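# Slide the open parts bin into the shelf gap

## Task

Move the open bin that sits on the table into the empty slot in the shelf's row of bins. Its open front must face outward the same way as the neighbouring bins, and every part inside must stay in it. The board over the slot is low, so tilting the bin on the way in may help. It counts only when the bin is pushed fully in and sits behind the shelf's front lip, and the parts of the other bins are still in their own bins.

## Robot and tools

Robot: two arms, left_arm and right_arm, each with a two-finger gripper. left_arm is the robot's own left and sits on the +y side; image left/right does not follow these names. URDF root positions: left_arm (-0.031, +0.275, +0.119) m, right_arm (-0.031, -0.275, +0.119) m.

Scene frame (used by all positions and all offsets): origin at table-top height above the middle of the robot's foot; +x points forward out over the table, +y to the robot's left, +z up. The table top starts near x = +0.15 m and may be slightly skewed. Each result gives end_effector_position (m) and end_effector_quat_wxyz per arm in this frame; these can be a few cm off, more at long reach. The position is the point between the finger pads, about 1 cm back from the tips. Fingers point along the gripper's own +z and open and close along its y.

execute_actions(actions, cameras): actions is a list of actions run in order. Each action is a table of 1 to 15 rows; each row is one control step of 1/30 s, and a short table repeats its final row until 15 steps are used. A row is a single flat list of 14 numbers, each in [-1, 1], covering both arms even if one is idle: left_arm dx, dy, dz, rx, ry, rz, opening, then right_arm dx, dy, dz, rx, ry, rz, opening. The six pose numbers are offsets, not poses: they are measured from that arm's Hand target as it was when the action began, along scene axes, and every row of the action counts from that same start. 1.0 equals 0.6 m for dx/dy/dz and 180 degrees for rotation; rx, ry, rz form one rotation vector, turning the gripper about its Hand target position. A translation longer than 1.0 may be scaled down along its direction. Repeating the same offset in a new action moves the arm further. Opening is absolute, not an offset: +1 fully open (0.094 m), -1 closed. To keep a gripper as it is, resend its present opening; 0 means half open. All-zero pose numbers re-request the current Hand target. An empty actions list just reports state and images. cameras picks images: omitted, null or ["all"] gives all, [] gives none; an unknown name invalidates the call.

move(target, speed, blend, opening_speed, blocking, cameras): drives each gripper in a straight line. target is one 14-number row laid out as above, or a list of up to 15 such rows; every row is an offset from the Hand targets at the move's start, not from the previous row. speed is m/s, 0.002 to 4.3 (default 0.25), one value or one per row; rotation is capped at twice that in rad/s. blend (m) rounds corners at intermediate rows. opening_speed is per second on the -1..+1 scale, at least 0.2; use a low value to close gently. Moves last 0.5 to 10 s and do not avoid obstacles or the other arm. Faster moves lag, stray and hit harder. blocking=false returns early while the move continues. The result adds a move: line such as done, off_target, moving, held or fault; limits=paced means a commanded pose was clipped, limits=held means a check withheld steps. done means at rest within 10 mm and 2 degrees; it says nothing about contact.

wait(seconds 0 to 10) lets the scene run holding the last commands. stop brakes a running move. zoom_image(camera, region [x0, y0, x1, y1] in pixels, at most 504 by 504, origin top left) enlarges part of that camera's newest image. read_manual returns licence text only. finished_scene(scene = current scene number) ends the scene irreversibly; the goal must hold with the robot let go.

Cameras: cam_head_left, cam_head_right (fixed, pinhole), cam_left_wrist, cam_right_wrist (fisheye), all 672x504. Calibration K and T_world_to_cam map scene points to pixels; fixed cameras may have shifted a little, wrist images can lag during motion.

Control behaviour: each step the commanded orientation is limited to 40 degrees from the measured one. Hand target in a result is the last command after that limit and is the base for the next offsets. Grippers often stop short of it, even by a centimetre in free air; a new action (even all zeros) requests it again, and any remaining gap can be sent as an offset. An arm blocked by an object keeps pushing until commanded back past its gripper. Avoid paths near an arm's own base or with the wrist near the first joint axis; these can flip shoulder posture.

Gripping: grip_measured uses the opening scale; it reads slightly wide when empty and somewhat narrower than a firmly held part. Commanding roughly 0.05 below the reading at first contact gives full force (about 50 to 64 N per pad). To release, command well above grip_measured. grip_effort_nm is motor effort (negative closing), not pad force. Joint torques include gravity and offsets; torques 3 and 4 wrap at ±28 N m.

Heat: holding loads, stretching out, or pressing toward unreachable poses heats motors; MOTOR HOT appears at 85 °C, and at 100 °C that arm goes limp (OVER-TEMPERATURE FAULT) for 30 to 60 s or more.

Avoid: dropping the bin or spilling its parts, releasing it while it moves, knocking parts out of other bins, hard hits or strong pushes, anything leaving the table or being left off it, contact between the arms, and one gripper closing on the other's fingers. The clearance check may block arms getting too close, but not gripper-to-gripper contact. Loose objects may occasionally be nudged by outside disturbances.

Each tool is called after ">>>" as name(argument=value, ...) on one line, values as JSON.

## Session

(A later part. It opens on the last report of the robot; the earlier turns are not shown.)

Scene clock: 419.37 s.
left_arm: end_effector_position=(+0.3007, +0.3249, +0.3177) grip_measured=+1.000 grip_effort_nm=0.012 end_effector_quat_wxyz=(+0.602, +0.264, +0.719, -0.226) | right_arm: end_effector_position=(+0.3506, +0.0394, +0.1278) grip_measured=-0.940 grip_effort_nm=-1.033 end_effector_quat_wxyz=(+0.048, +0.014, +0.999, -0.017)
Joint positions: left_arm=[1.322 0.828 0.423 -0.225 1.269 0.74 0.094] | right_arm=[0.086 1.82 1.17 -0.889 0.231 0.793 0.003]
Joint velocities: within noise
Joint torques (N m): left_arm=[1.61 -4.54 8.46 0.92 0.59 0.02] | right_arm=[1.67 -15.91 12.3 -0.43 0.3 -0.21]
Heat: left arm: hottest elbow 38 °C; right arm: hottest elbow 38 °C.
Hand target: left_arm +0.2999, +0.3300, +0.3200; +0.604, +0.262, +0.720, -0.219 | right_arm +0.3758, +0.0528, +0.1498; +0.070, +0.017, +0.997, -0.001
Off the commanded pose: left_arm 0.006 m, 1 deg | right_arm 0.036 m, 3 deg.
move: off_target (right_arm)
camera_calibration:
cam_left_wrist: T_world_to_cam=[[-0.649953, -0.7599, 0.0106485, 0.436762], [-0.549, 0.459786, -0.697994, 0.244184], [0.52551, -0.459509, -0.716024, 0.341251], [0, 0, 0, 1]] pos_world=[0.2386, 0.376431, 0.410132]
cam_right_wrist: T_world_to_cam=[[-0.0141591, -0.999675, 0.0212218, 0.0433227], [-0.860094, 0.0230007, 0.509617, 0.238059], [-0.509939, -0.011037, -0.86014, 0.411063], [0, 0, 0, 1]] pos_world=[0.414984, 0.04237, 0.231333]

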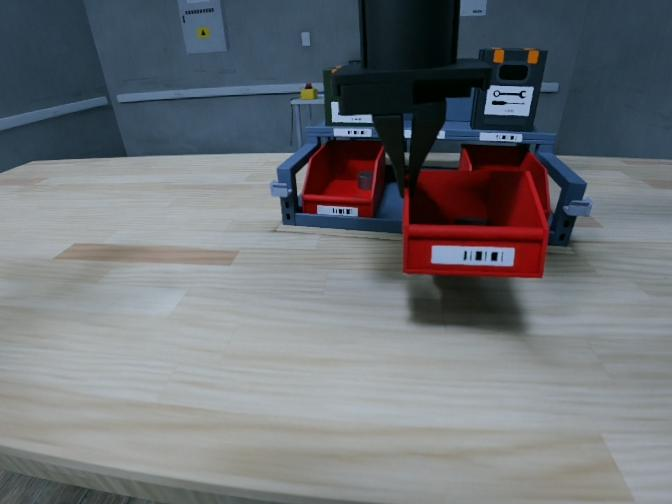

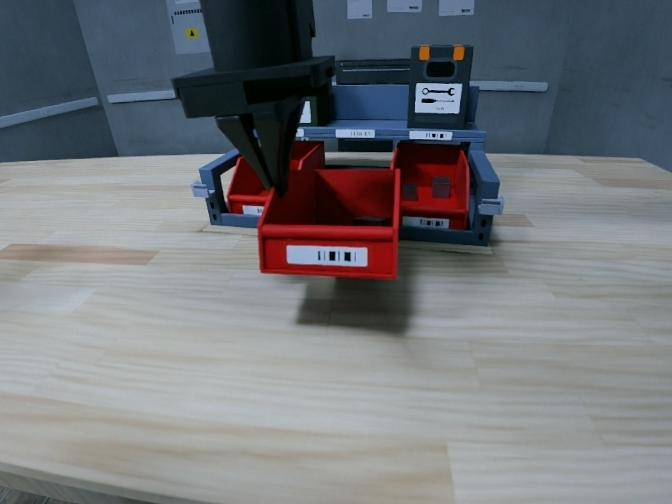

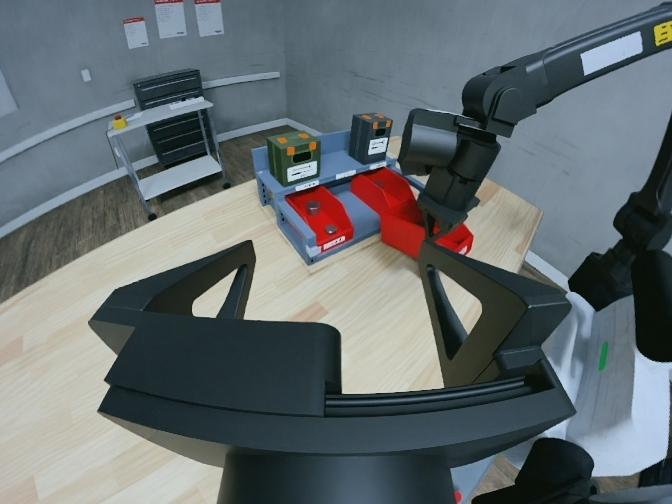

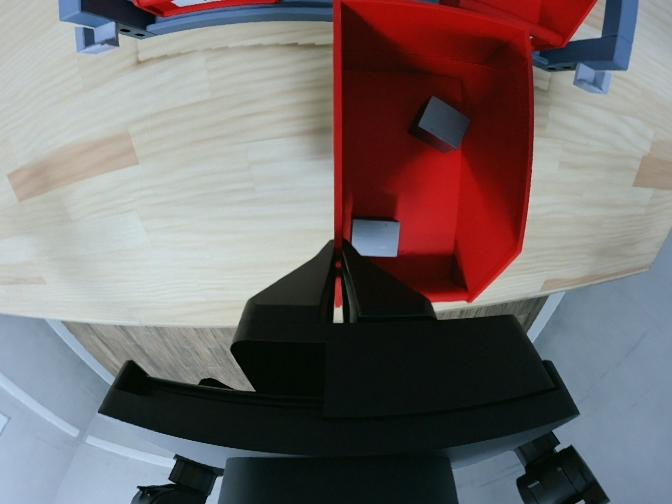

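>>> move(target=[0,0,0,0,0,0,1,0.047,0.047,0.030,0.01,0,-0.003,-1.0], speed=0.15)

>>> zoom_image(camera="cam_head_left", region=[280, 110, 580, 290])

>>> zoom_image(camera="cam_left_wrist", region=[290, 120, 490, 280])

Scene clock: 592.10 s.
left_arm: end_effector_position=(+0.3007, +0.3249, +0.3177) grip_measured=+1.000 grip_effort_nm=0.002 end_effector_quat_wxyz=(+0.602, +0.264, +0.719, -0.226) | right_arm: end_effector_position=(+0.3785, +0.0689, +0.1426) grip_measured=-0.940 grip_effort_nm=-1.028 end_effector_quat_wxyz=(+0.046, +0.015, +0.999, -0.004)
Joint positions: left_arm=[1.322 0.828 0.423 -0.225 1.269 0.74 0.094] | right_arm=[0.086 1.877 1.305 -0.95 0.209 0.792 0.003]
Joint velocities: within noise
Joint torques (N m): left_arm=[1.61 -4.48 8.46 0.98 0.59 0.02] | right_arm=[1.73 -17.14 12.59 -0.38 0.26 -0.15]
Heat: left arm: hottest elbow 38 °C; right arm: hottest elbow 39 °C.
Hand target: left_arm +0.2999, +0.3300, +0.3199; +0.604, +0.262, +0.720, -0.219 | right_arm +0.4040, +0.0809, +0.1679; +0.069, +0.023, +0.997, +0.015
Off the commanded pose: left_arm 0.006 m, 1 deg | right_arm 0.038 m, 4 deg.
move: off_target (right_arm)
camera_calibration:
cam_left_wrist: T_world_to_cam=[[-0.649953, -0.7599, 0.0106485, 0.436762], [-0.549, 0.459786, -0.697994, 0.244184], [0.52551, -0.459509, -0.716024, 0.341251], [0, 0, 0, 1]] pos_world=[0.2386, 0.376431, 0.410132]
cam_right_wrist: T_world_to_cam=[[-0.0141715, -0.999883, -0.00567324, 0.0767454], [-0.85832, 0.00925424, 0.513032, 0.25368], [-0.512919, 0.0121399, -0.858351, 0.437802], [0, 0, 0, 1]] pos_world=[0.443383, 0.069074, 0.246078]

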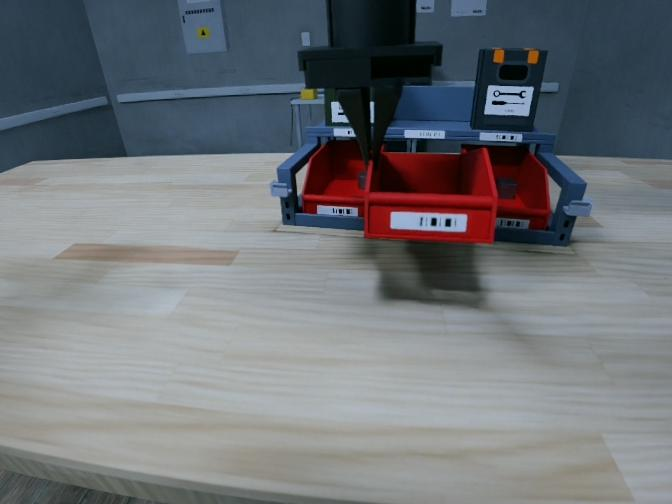

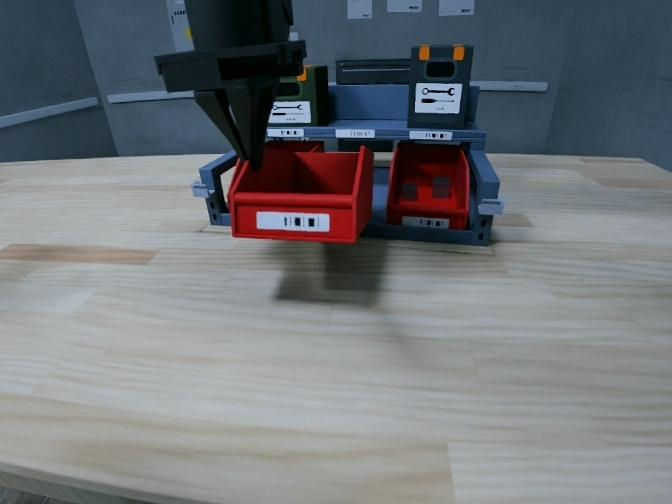

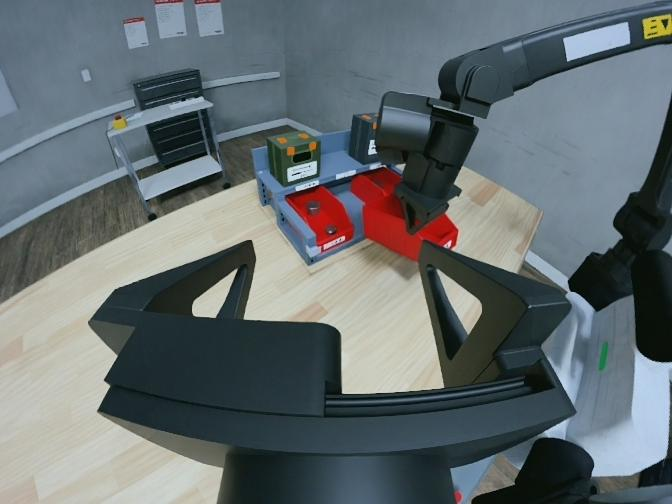

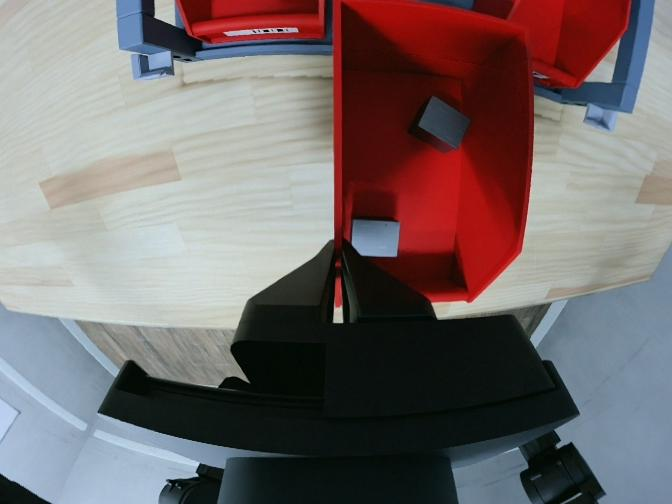

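Scaled by 1.680 from the camera's 672x504 image, which has a finer 960x720 frame.

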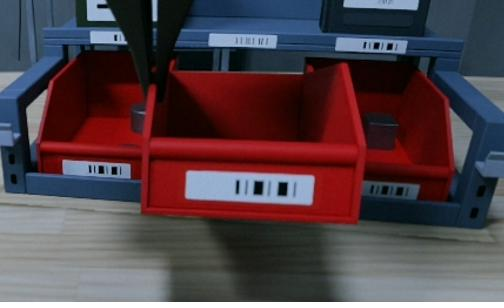

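Scaled by 2.520 from the camera's 672x504 image, which has a finer 960x720 frame.

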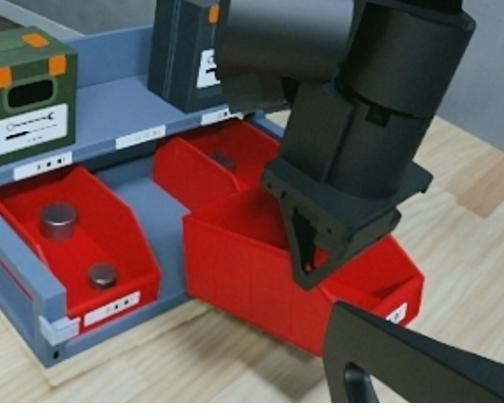

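>>> zoom_image(camera="cam_right_wrist", region=[100, 0, 380, 120])

>>> zoom_image(camera="cam_right_wrist", region=[380, 0, 660, 150])

>>> zoom_image(camera="cam_head_right", region=[180, 110, 510, 270])

Scaled by 1.800 from the camera's 672x504 image, which has a finer 960x720 frame.

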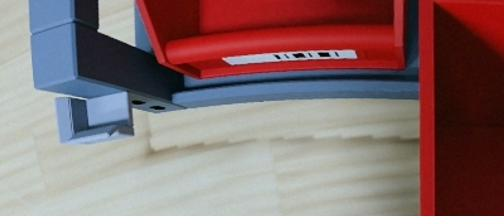

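Scaled by 1.800 from the camera's 672x504 image, which has a finer 960x720 frame.

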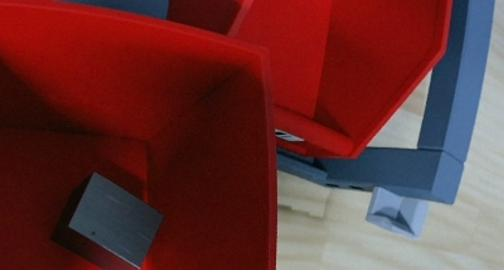

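Scaled by 1.527 from the camera's 672x504 image, which has a finer 960x720 frame.

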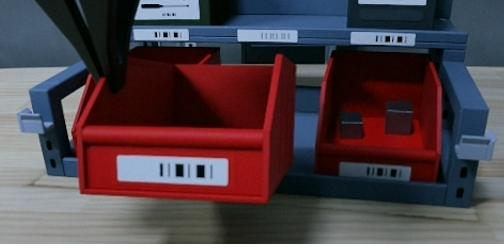

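>>> move(target=[0,0,0,0,0,0,1,0.0925,-0.0042,0.006,0,0,0,-1.0], speed=0.1)

>>> zoom_image(camera="cam_left_wrist", region=[290, 120, 490, 280])

>>> zoom_image(camera="cam_head_right", region=[180, 110, 510, 270])

Scene clock: 616.87 s.
left_arm: end_effector_position=(+0.3007, +0.3249, +0.3177) grip_measured=+1.000 grip_effort_nm=0.007 end_effector_quat_wxyz=(+0.602, +0.264, +0.719, -0.226) | right_arm: end_effector_position=(+0.4322, +0.0673, +0.1435) grip_measured=-0.940 grip_effort_nm=-1.028 end_effector_quat_wxyz=(+0.043, +0.020, +0.999, -0.004)
Joint positions: left_arm=[1.322 0.828 0.423 -0.225 1.269 0.74 0.094] | right_arm=[0.017 1.956 1.448 -1.004 0.201 0.732 0.003]
Joint velocities: within noise
Joint torques (N m): left_arm=[1.38 -4.66 8.47 0.98 0.58 0.02] | right_arm=[2.08 -18.49 13.59 -0.39 0.26 -0.29]
Heat: left arm: hottest elbow 38 °C; right arm: hottest elbow 40 °C.
Hand target: left_arm +0.2999, +0.3300, +0.3199; +0.604, +0.262, +0.720, -0.219 | right_arm +0.4595, +0.0784, +0.1715; +0.069, +0.023, +0.997, +0.015
Off the commanded pose: left_arm 0.006 m, 1 deg | right_arm 0.041 m, 4 deg.
move: off_target (right_arm)
camera_calibration:
cam_left_wrist: T_world_to_cam=[[-0.649953, -0.7599, 0.0106485, 0.436762], [-0.549, 0.459786, -0.697994, 0.244184], [0.52551, -0.459509, -0.716024, 0.341251], [0, 0, 0, 1]] pos_world=[0.2386, 0.376431, 0.410132]
cam_right_wrist: T_world_to_cam=[[-0.0237309, -0.999699, -0.00626613, 0.0801276], [-0.855139, 0.0170518, 0.518119, 0.296611], [-0.517856, 0.0176538, -0.855286, 0.46741], [0, 0, 0, 1]] pos_world=[0.497596, 0.0667942, 0.246591]

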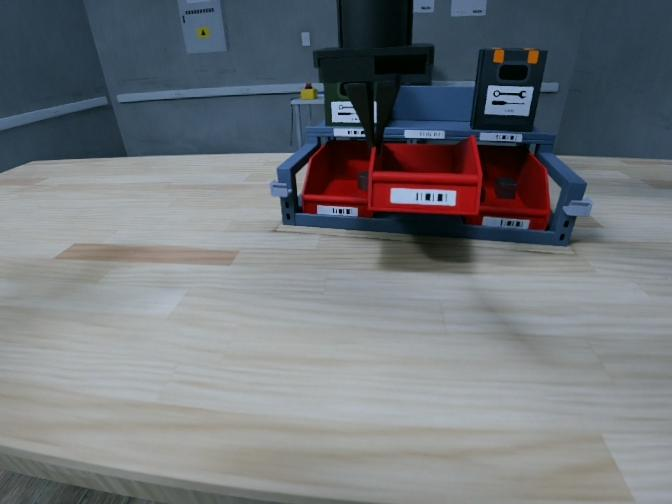

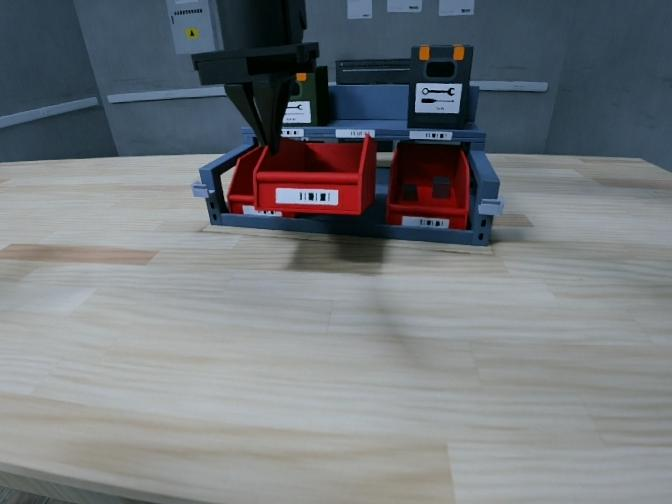

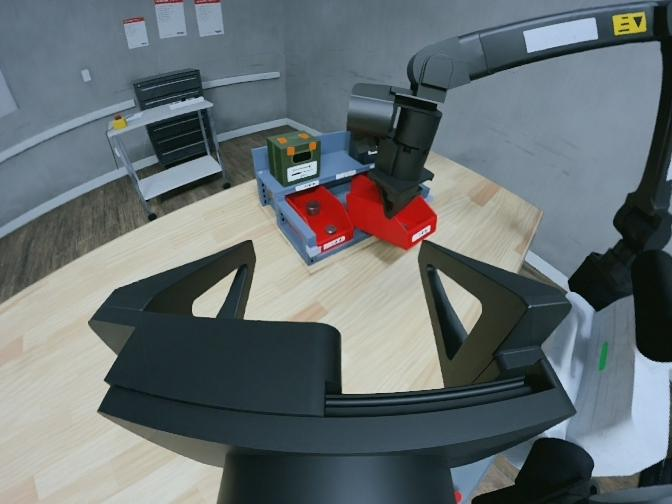

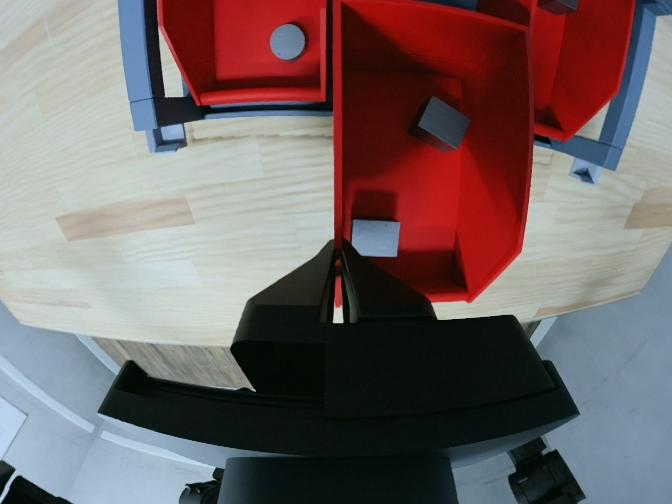

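Scaled by 2.520 from the camera's 672x504 image, which has a finer 960x720 frame.

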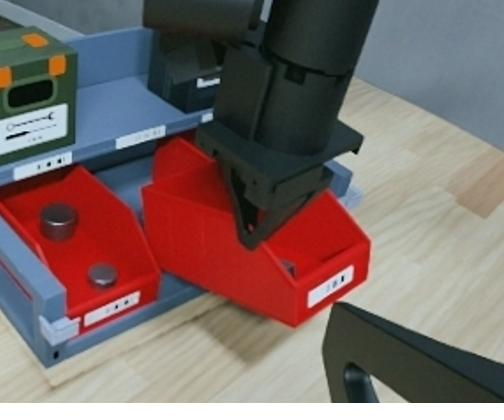

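Scaled by 1.527 from the camera's 672x504 image, which has a finer 960x720 frame.

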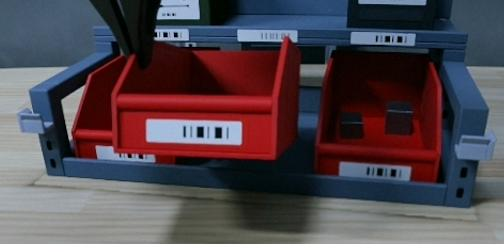

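>>> move(target=[0,0,0,0,0,0,1,0.0892,-0.0055,-0.0258,0,0,0,-1.0], speed=0.1)

>>> zoom_image(camera="cam_left_wrist", region=[290, 120, 490, 280])

>>> zoom_image(camera="cam_head_right", region=[180, 110, 510, 270])

Scene clock: 629.50 s.
left_arm: end_effector_position=(+0.3007, +0.3249, +0.3177) grip_measured=+1.000 grip_effort_nm=0.007 end_effector_quat_wxyz=(+0.602, +0.264, +0.719, -0.226) | right_arm: end_effector_position=(+0.4851, +0.0659, +0.1259) grip_measured=-0.940 grip_effort_nm=-1.023 end_effector_quat_wxyz=(+0.041, +0.020, +0.999, -0.003)
Joint positions: left_arm=[1.322 0.828 0.423 -0.225 1.269 0.74 0.094] | right_arm=[-0.045 2.064 1.591 -1.028 0.193 0.669 0.003]
Joint velocities: within noise
Joint torques (N m): left_arm=[1.49 -4.6 8.44 0.95 0.59 0.01] | right_arm=[2.32 -20.31 13.52 -0.4 0.26 -0.25]
Heat: left arm: hottest elbow 38 °C; right arm: hottest elbow 40 °C.
Hand target: left_arm +0.2999, +0.3300, +0.3199; +0.604, +0.262, +0.720, -0.219 | right_arm +0.5131, +0.0752, +0.1559; +0.069, +0.023, +0.997, +0.015
Off the commanded pose: left_arm 0.006 m, 1 deg | right_arm 0.042 m, 4 deg.
move: off_target (right_arm)
camera_calibration:
cam_left_wrist: T_world_to_cam=[[-0.649953, -0.7599, 0.0106485, 0.436762], [-0.549, 0.459786, -0.697994, 0.244184], [0.52551, -0.459509, -0.716024, 0.341251], [0, 0, 0, 1]] pos_world=[0.2386, 0.376431, 0.410132]
cam_right_wrist: T_world_to_cam=[[-0.0243541, -0.999667, -0.00849754, 0.080434], [-0.852987, 0.0163462, 0.521676, 0.349534], [-0.521364, 0.0199532, -0.853101, 0.481025], [0, 0, 0, 1]] pos_world=[0.550896, 0.0650956, 0.228703]

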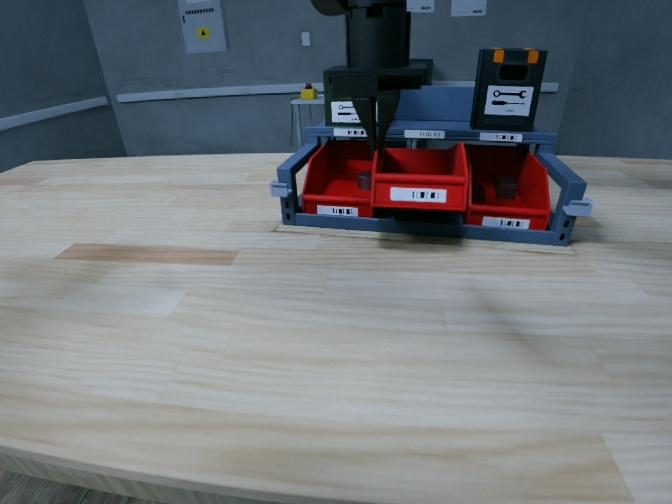

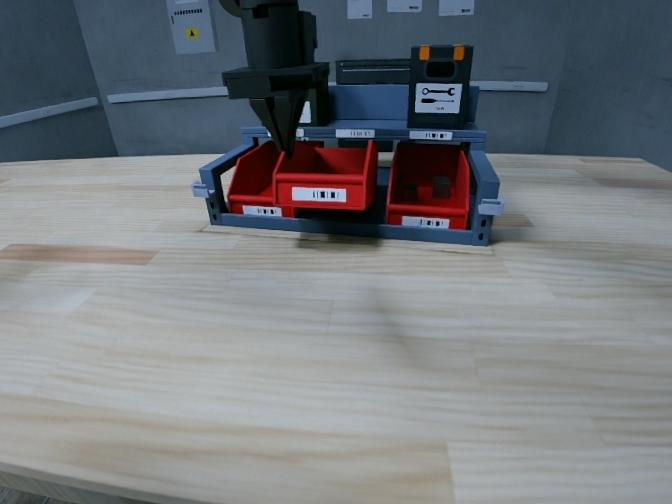

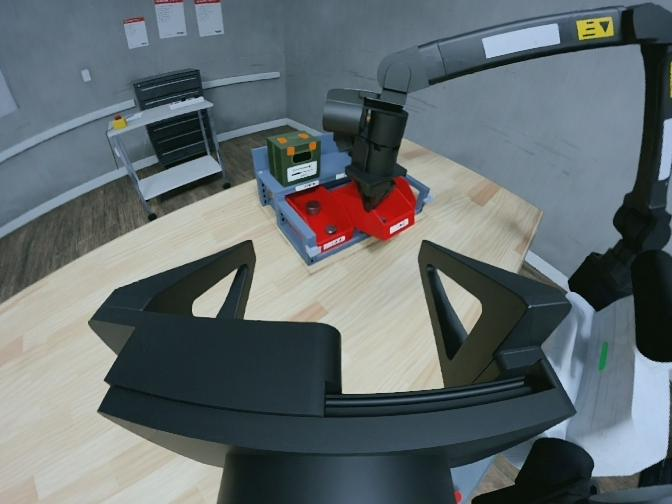

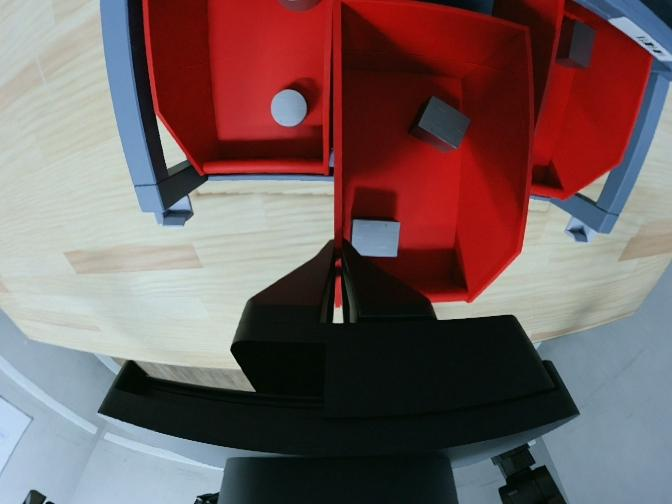

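Scaled by 2.520 from the camera's 672x504 image, which has a finer 960x720 frame.

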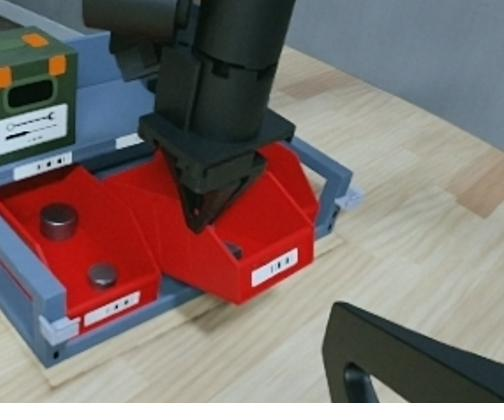

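Scaled by 1.527 from the camera's 672x504 image, which has a finer 960x720 frame.

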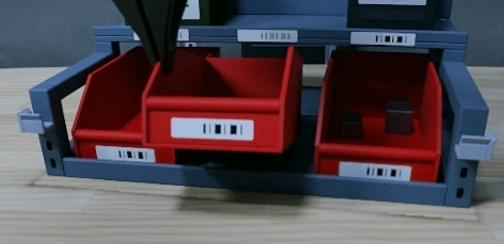

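>>> move(target=[0,0,0,0,0,0,1,0.065,-0.0087,-0.0232,-0.0013,-0.0433,0,-1.0], speed=0.08)

>>> zoom_image(camera="cam_left_wrist", region=[290, 120, 490, 280])

>>> zoom_image(camera="cam_head_right", region=[180, 110, 510, 270])

Scene clock: 644.07 s.
left_arm: end_effector_position=(+0.3007, +0.3249, +0.3177) grip_measured=+1.000 grip_effort_nm=0.012 end_effector_quat_wxyz=(+0.602, +0.264, +0.719, -0.226) | right_arm: end_effector_position=(+0.5200, +0.0625, +0.1139) grip_measured=-0.940 grip_effort_nm=-1.033 end_effector_quat_wxyz=(+0.101, +0.017, +0.995, -0.005)
Joint positions: left_arm=[1.322 0.828 0.423 -0.225 1.269 0.74 0.094] | right_arm=[-0.066 2.089 1.591 -0.902 0.263 0.621 0.003]
Joint velocities: within noise
Joint torques (N m): left_arm=[1.55 -4.72 8.46 0.98 0.58 0.01] | right_arm=[2.2 -21.3 12.62 0.76 0.44 -0.31]
Heat: left arm: hottest elbow 38 °C; right arm: hottest elbow 42 °C.
Hand target: left_arm +0.2999, +0.3300, +0.3199; +0.604, +0.262, +0.720, -0.219 | right_arm +0.5520, +0.0700, +0.1421; +0.137, +0.022, +0.990, +0.014
Off the commanded pose: left_arm 0.006 m, 1 deg | right_arm 0.043 m, 5 deg.
move: off_target (right_arm)
camera_calibration:
cam_left_wrist: T_world_to_cam=[[-0.649953, -0.7599, 0.0106485, 0.436762], [-0.549, 0.459786, -0.697994, 0.244184], [0.52551, -0.459509, -0.716024, 0.341251], [0, 0, 0, 1]] pos_world=[0.2386, 0.376431, 0.410132]
cam_right_wrist: T_world_to_cam=[[-0.0181618, -0.999823, -0.00493737, 0.0740854], [-0.909128, 0.0144587, 0.416267, 0.426993], [-0.416121, 0.0120489, -0.909229, 0.441167], [0, 0, 0, 1]] pos_world=[0.573116, 0.062583, 0.223744]

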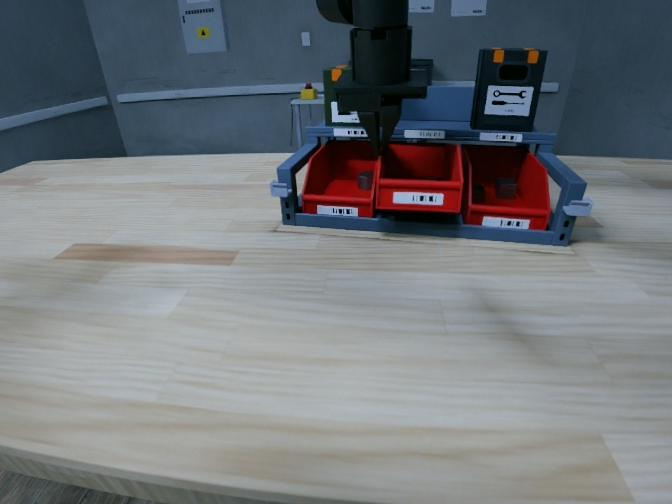

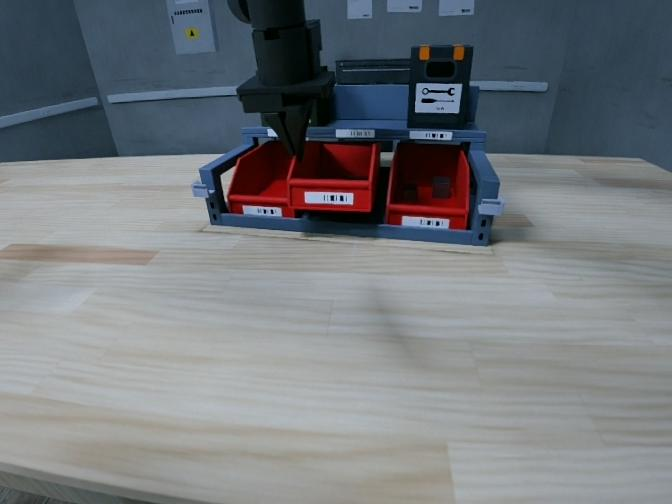

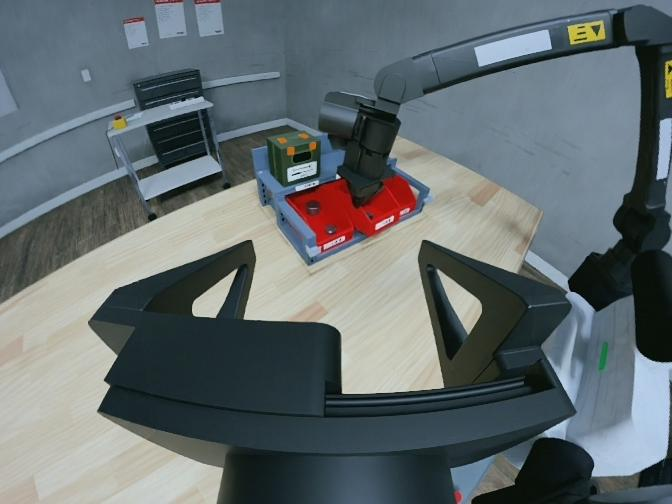

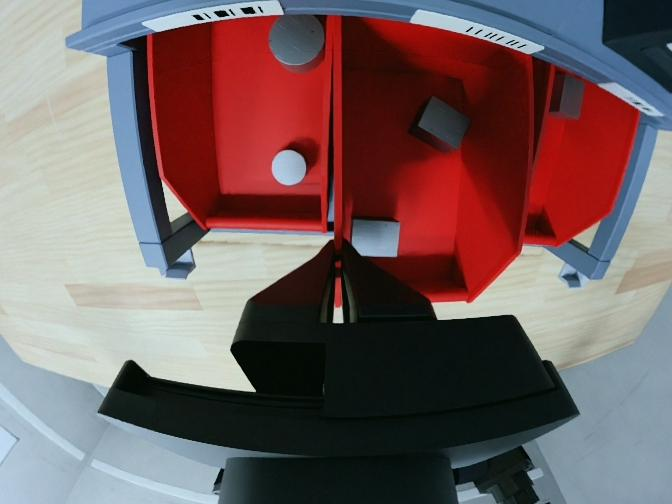

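Scaled by 2.520 from the camera's 672x504 image, which has a finer 960x720 frame.

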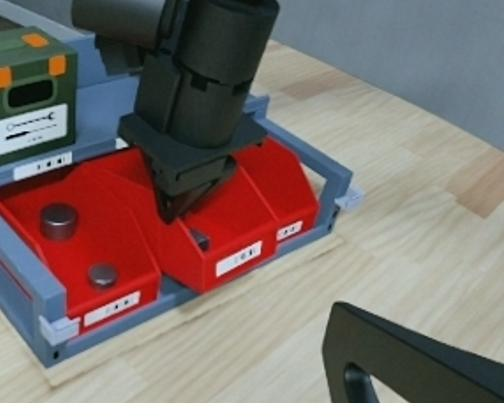

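Scaled by 1.527 from the camera's 672x504 image, which has a finer 960x720 frame.

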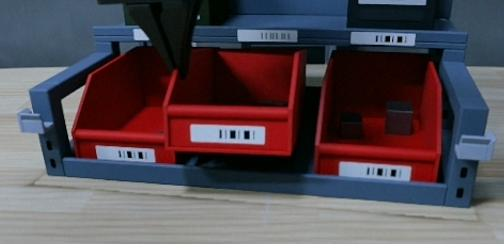

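>>> move(target=[0,0,0,0,0,0,1,0.0733,-0.005,-0.0068,-0.0005,-0.0161,0,-1.0], speed=0.08)

>>> zoom_image(camera="cam_left_wrist", region=[290, 120, 490, 280])

>>> zoom_image(camera="cam_head_right", region=[180, 110, 510, 270])

Scene clock: 658.60 s.
left_arm: end_effector_position=(+0.3007, +0.3249, +0.3177) grip_measured=+1.000 grip_effort_nm=0.012 end_effector_quat_wxyz=(+0.602, +0.264, +0.719, -0.226) | right_arm: end_effector_position=(+0.5589, +0.0577, +0.1030) grip_measured=-0.940 grip_effort_nm=-1.033 end_effector_quat_wxyz=(+0.121, +0.014, +0.993, -0.006)
Joint positions: left_arm=[1.322 0.828 0.423 -0.225 1.269 0.74 0.094] | right_arm=[-0.103 2.15 1.671 -0.876 0.279 0.568 0.003]
Joint velocities: within noise
Joint torques (N m): left_arm=[1.55 -4.6 8.44 0.94 0.58 0.02] | right_arm=[2.9 -21.83 14.05 0.73 0.47 -0.26]
Heat: left arm: hottest elbow 38 °C; right arm: hottest elbow 43 °C.
Hand target: left_arm +0.2999, +0.3300, +0.3199; +0.604, +0.262, +0.720, -0.219 | right_arm +0.5960, +0.0670, +0.1380; +0.162, +0.021, +0.986, +0.014
Off the commanded pose: left_arm 0.006 m, 1 deg | right_arm 0.052 m, 5 deg.
move: off_target (right_arm)
camera_calibration:
cam_left_wrist: T_world_to_cam=[[-0.649953, -0.7599, 0.0106485, 0.436762], [-0.549, 0.459786, -0.697994, 0.244184], [0.52551, -0.459509, -0.716024, 0.341251], [0, 0, 0, 1]] pos_world=[0.2386, 0.376431, 0.410132]
cam_right_wrist: T_world_to_cam=[[-0.0123268, -0.999923, -0.00169004, 0.0664184], [-0.925098, 0.0107629, 0.379575, 0.479889], [-0.379528, 0.00624241, -0.925159, 0.429113], [0, 0, 0, 1]] pos_world=[0.607624, 0.0585696, 0.214956]

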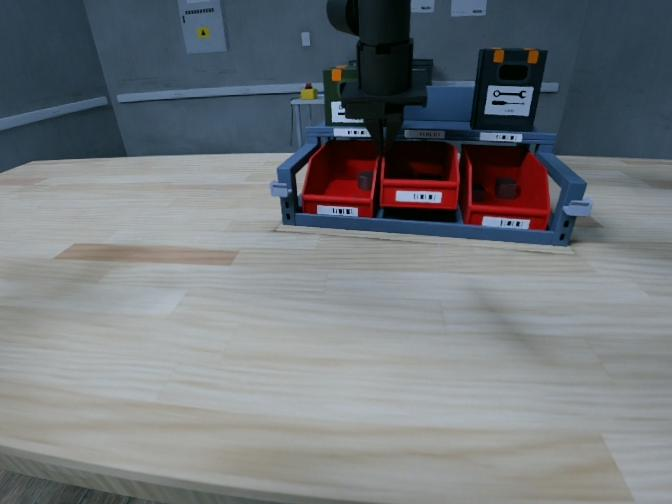

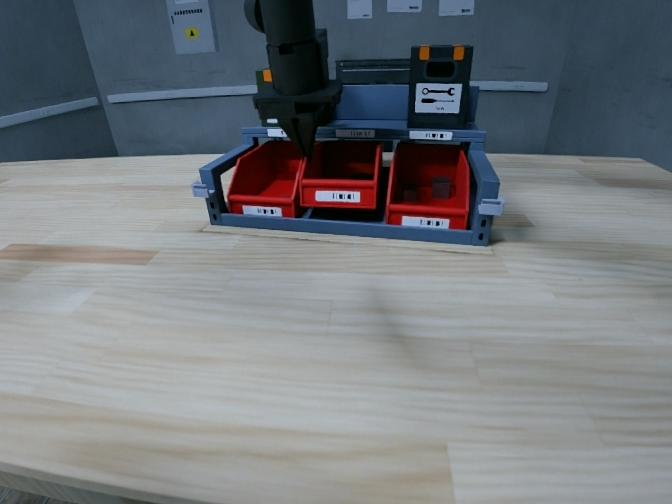

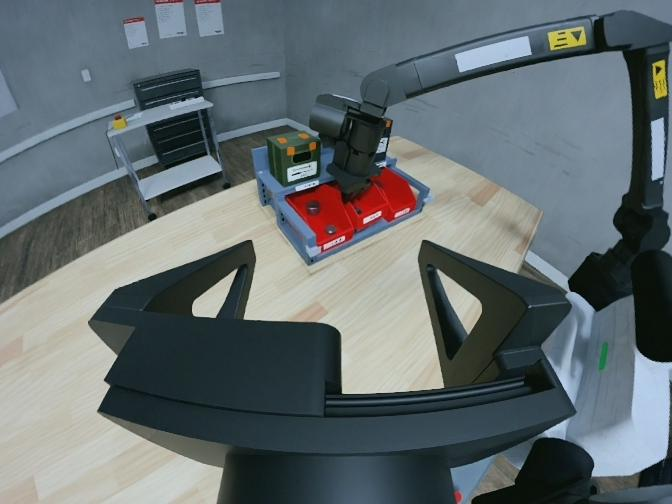

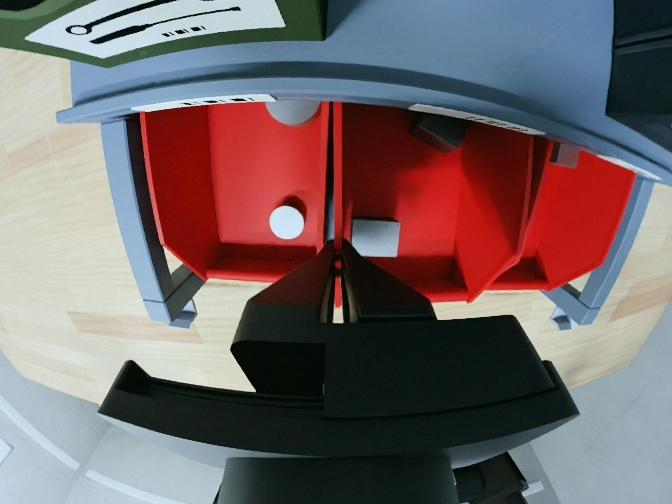

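Scaled by 2.520 from the camera's 672x504 image, which has a finer 960x720 frame.

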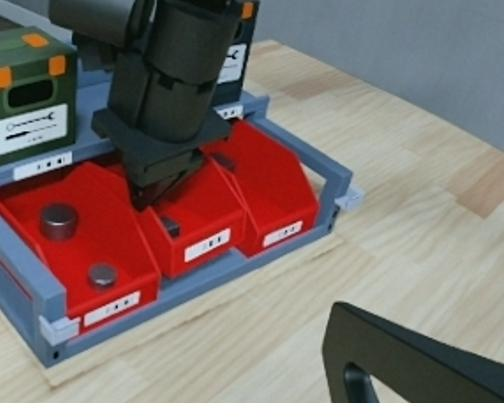

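Scaled by 1.527 from the camera's 672x504 image, which has a finer 960x720 frame.

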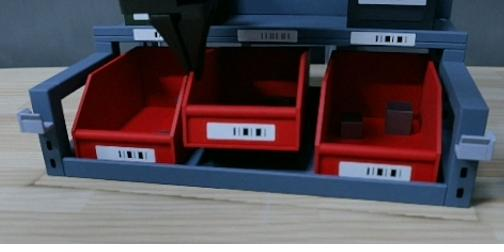

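>>> move(target=[0,0,0,0,0,0,1,0.0225,-0.0005,0.001,0,-0.005,0,-1.0], speed=0.06)

>>> zoom_image(camera="cam_right_wrist", region=[180, 180, 600, 340])

>>> zoom_image(camera="cam_left_wrist", region=[290, 150, 450, 280])

Scene clock: 673.13 s.
left_arm: end_effector_position=(+0.3007, +0.3249, +0.3177) grip_measured=+1.000 grip_effort_nm=0.007 end_effector_quat_wxyz=(+0.602, +0.264, +0.719, -0.226) | right_arm: end_effector_position=(+0.5658, +0.0590, +0.1022) grip_measured=-0.940 grip_effort_nm=-1.033 end_effector_quat_wxyz=(+0.124, +0.015, +0.992, -0.005)
Joint positions: left_arm=[1.322 0.828 0.423 -0.225 1.269 0.74 0.094] | right_arm=[-0.107 2.163 1.692 -0.876 0.282 0.565 0.003]
Joint velocities: within noise
Joint torques (N m): left_arm=[1.49 -4.66 8.49 0.94 0.59 0.01] | right_arm=[1.9 -21.6 14.93 0.83 0.57 -0.35]
Heat: left arm: hottest elbow 38 °C; right arm: hottest elbow 42 °C.
Hand target: left_arm +0.2999, +0.3300, +0.3199; +0.604, +0.262, +0.720, -0.219 | right_arm +0.6096, +0.0666, +0.1386; +0.170, +0.021, +0.985, +0.014
Off the commanded pose: left_arm 0.006 m, 1 deg | right_arm 0.057 m, 6 deg.
move: off_target (right_arm)
camera_calibration:
cam_left_wrist: T_world_to_cam=[[-0.649953, -0.7599, 0.0106485, 0.436762], [-0.549, 0.459786, -0.697994, 0.244184], [0.52551, -0.459509, -0.716024, 0.341251], [0, 0, 0, 1]] pos_world=[0.2386, 0.376431, 0.410132]
cam_right_wrist: T_world_to_cam=[[-0.014304, -0.999894, -0.00270778, 0.0690273], [-0.927823, 0.0122634, 0.372819, 0.488752], [-0.372747, 0.00784517, -0.9279, 0.427278], [0, 0, 0, 1]] pos_world=[0.61373, 0.0596741, 0.214442]

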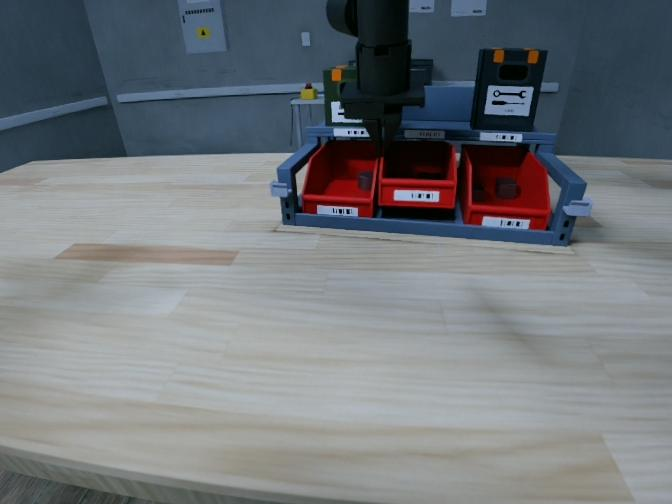

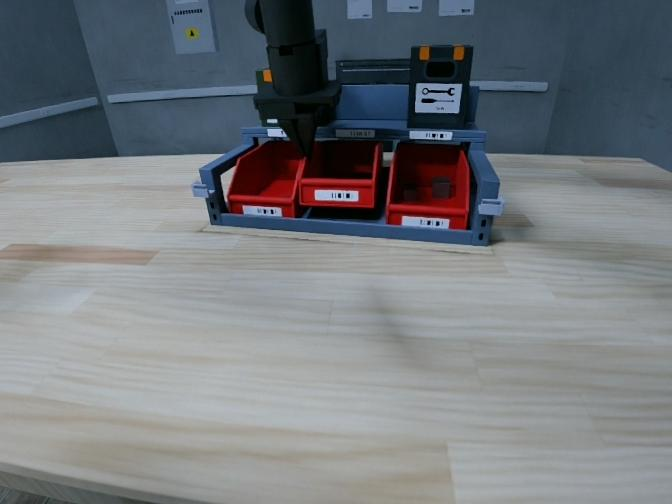

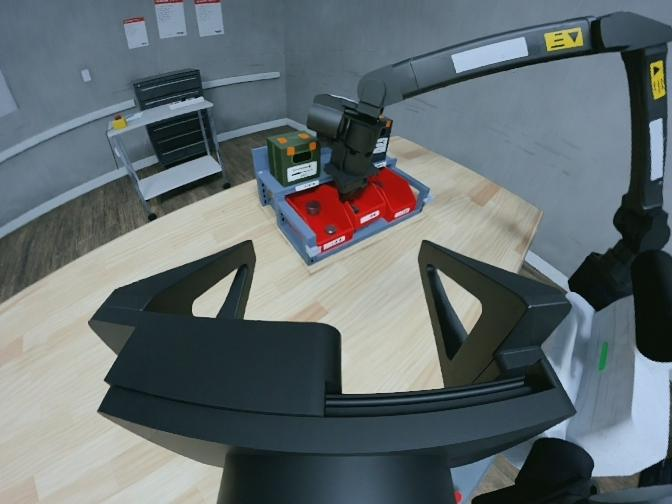

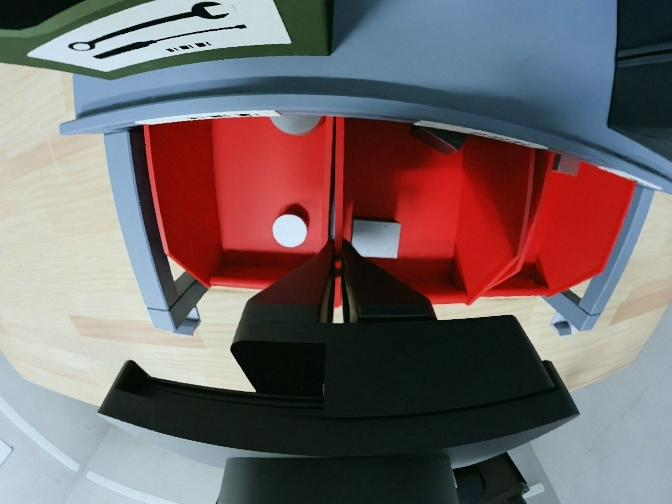

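Scaled by 1.200 from the camera's 672x504 image, which has a finer 960x720 frame.

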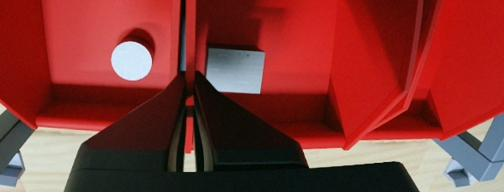

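Scaled by 3.150 from the camera's 672x504 image, which has a finer 960x720 frame.

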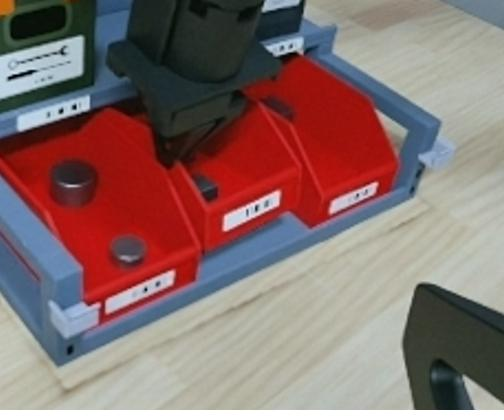

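>>> move(target=[0,0,0,0,0,0,1,0.0,-0.0015,-0.0175,-0.001,-0.0322,0,-1.0], speed=0.05)

>>> zoom_image(camera="cam_head_right", region=[180, 110, 510, 270])

>>> zoom_image(camera="cam_left_wrist", region=[290, 150, 450, 280])

Scene clock: 693.13 s.
left_arm: end_effector_position=(+0.3007, +0.3249, +0.3177) grip_measured=+1.000 grip_effort_nm=0.007 end_effector_quat_wxyz=(+0.602, +0.264, +0.719, -0.226) | right_arm: end_effector_position=(+0.5692, +0.0642, +0.0972) grip_measured=-0.940 grip_effort_nm=-1.023 end_effector_quat_wxyz=(+0.162, +0.023, +0.987, -0.008)
Joint positions: left_arm=[1.322 0.828 0.423 -0.225 1.269 0.74 0.094] | right_arm=[-0.092 2.158 1.65 -0.78 0.33 0.575 0.003]
Joint velocities: within noise
Joint torques (N m): left_arm=[1.49 -4.48 8.46 0.98 0.59 0.01] | right_arm=[1.55 -22.83 10.44 3.07 0.89 -0.65]
Heat: left arm: hottest elbow 38 °C; right arm: hottest elbow 46 °C.
Hand target: left_arm +0.2999, +0.3300, +0.3199; +0.604, +0.262, +0.720, -0.219 | right_arm +0.6094, +0.0659, +0.1279; +0.219, +0.020, +0.975, +0.014
Off the commanded pose: left_arm 0.006 m, 1 deg | right_arm 0.051 m, 7 deg.
move: off_target (right_arm)
camera_calibration:
cam_left_wrist: T_world_to_cam=[[-0.649953, -0.7599, 0.0106485, 0.436762], [-0.549, 0.459786, -0.697994, 0.244184], [0.52551, -0.459509, -0.716024, 0.341251], [0, 0, 0, 1]] pos_world=[0.2386, 0.376431, 0.410132]
cam_right_wrist: T_world_to_cam=[[-0.0292071, -0.999573, -0.00057583, 0.0824699], [-0.95289, 0.027669, 0.302051, 0.513766], [-0.301906, 0.00937072, -0.953292, 0.385946], [0, 0, 0, 1]] pos_world=[0.608491, 0.0646027, 0.212783]

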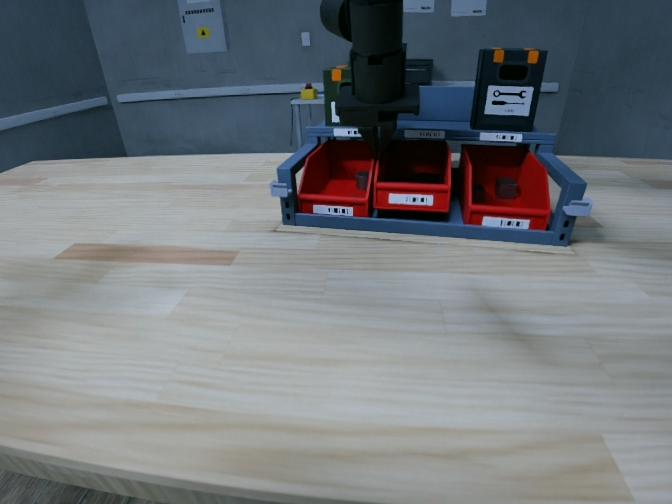

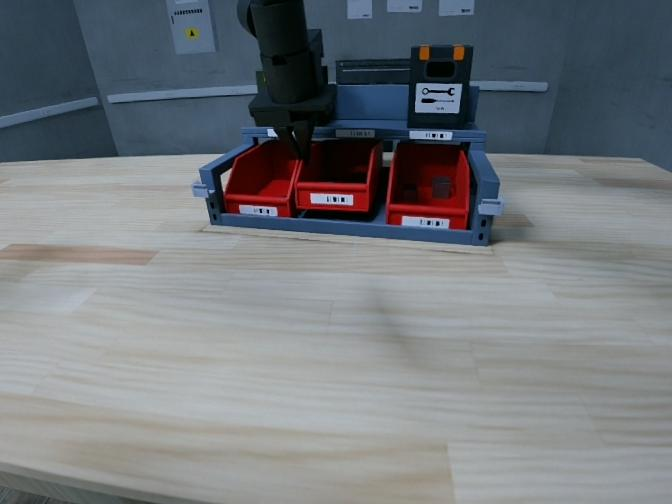

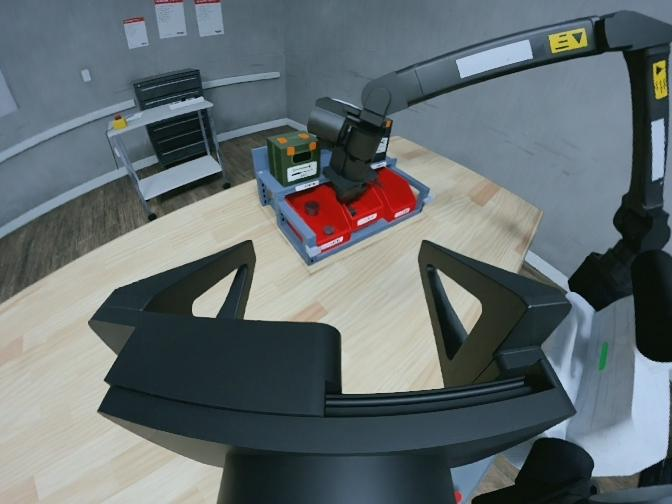

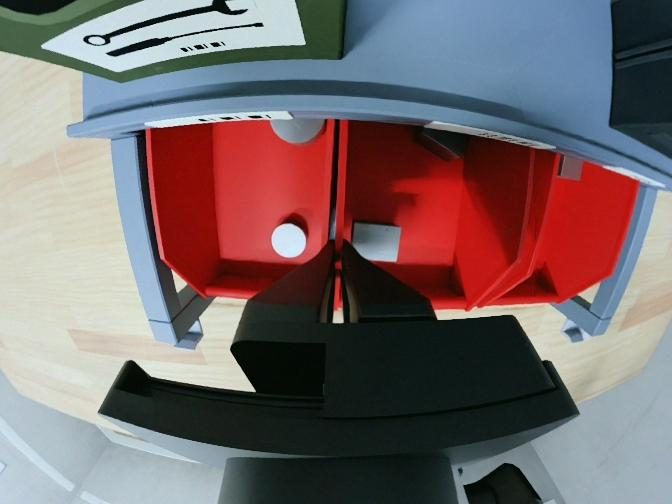

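Scaled by 1.527 from the camera's 672x504 image, which has a finer 960x720 frame.

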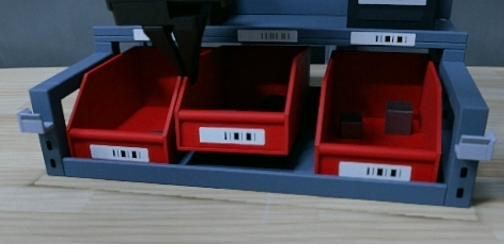

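Scaled by 3.150 from the camera's 672x504 image, which has a finer 960x720 frame.

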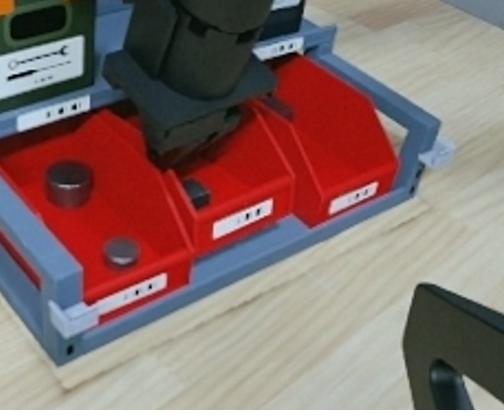

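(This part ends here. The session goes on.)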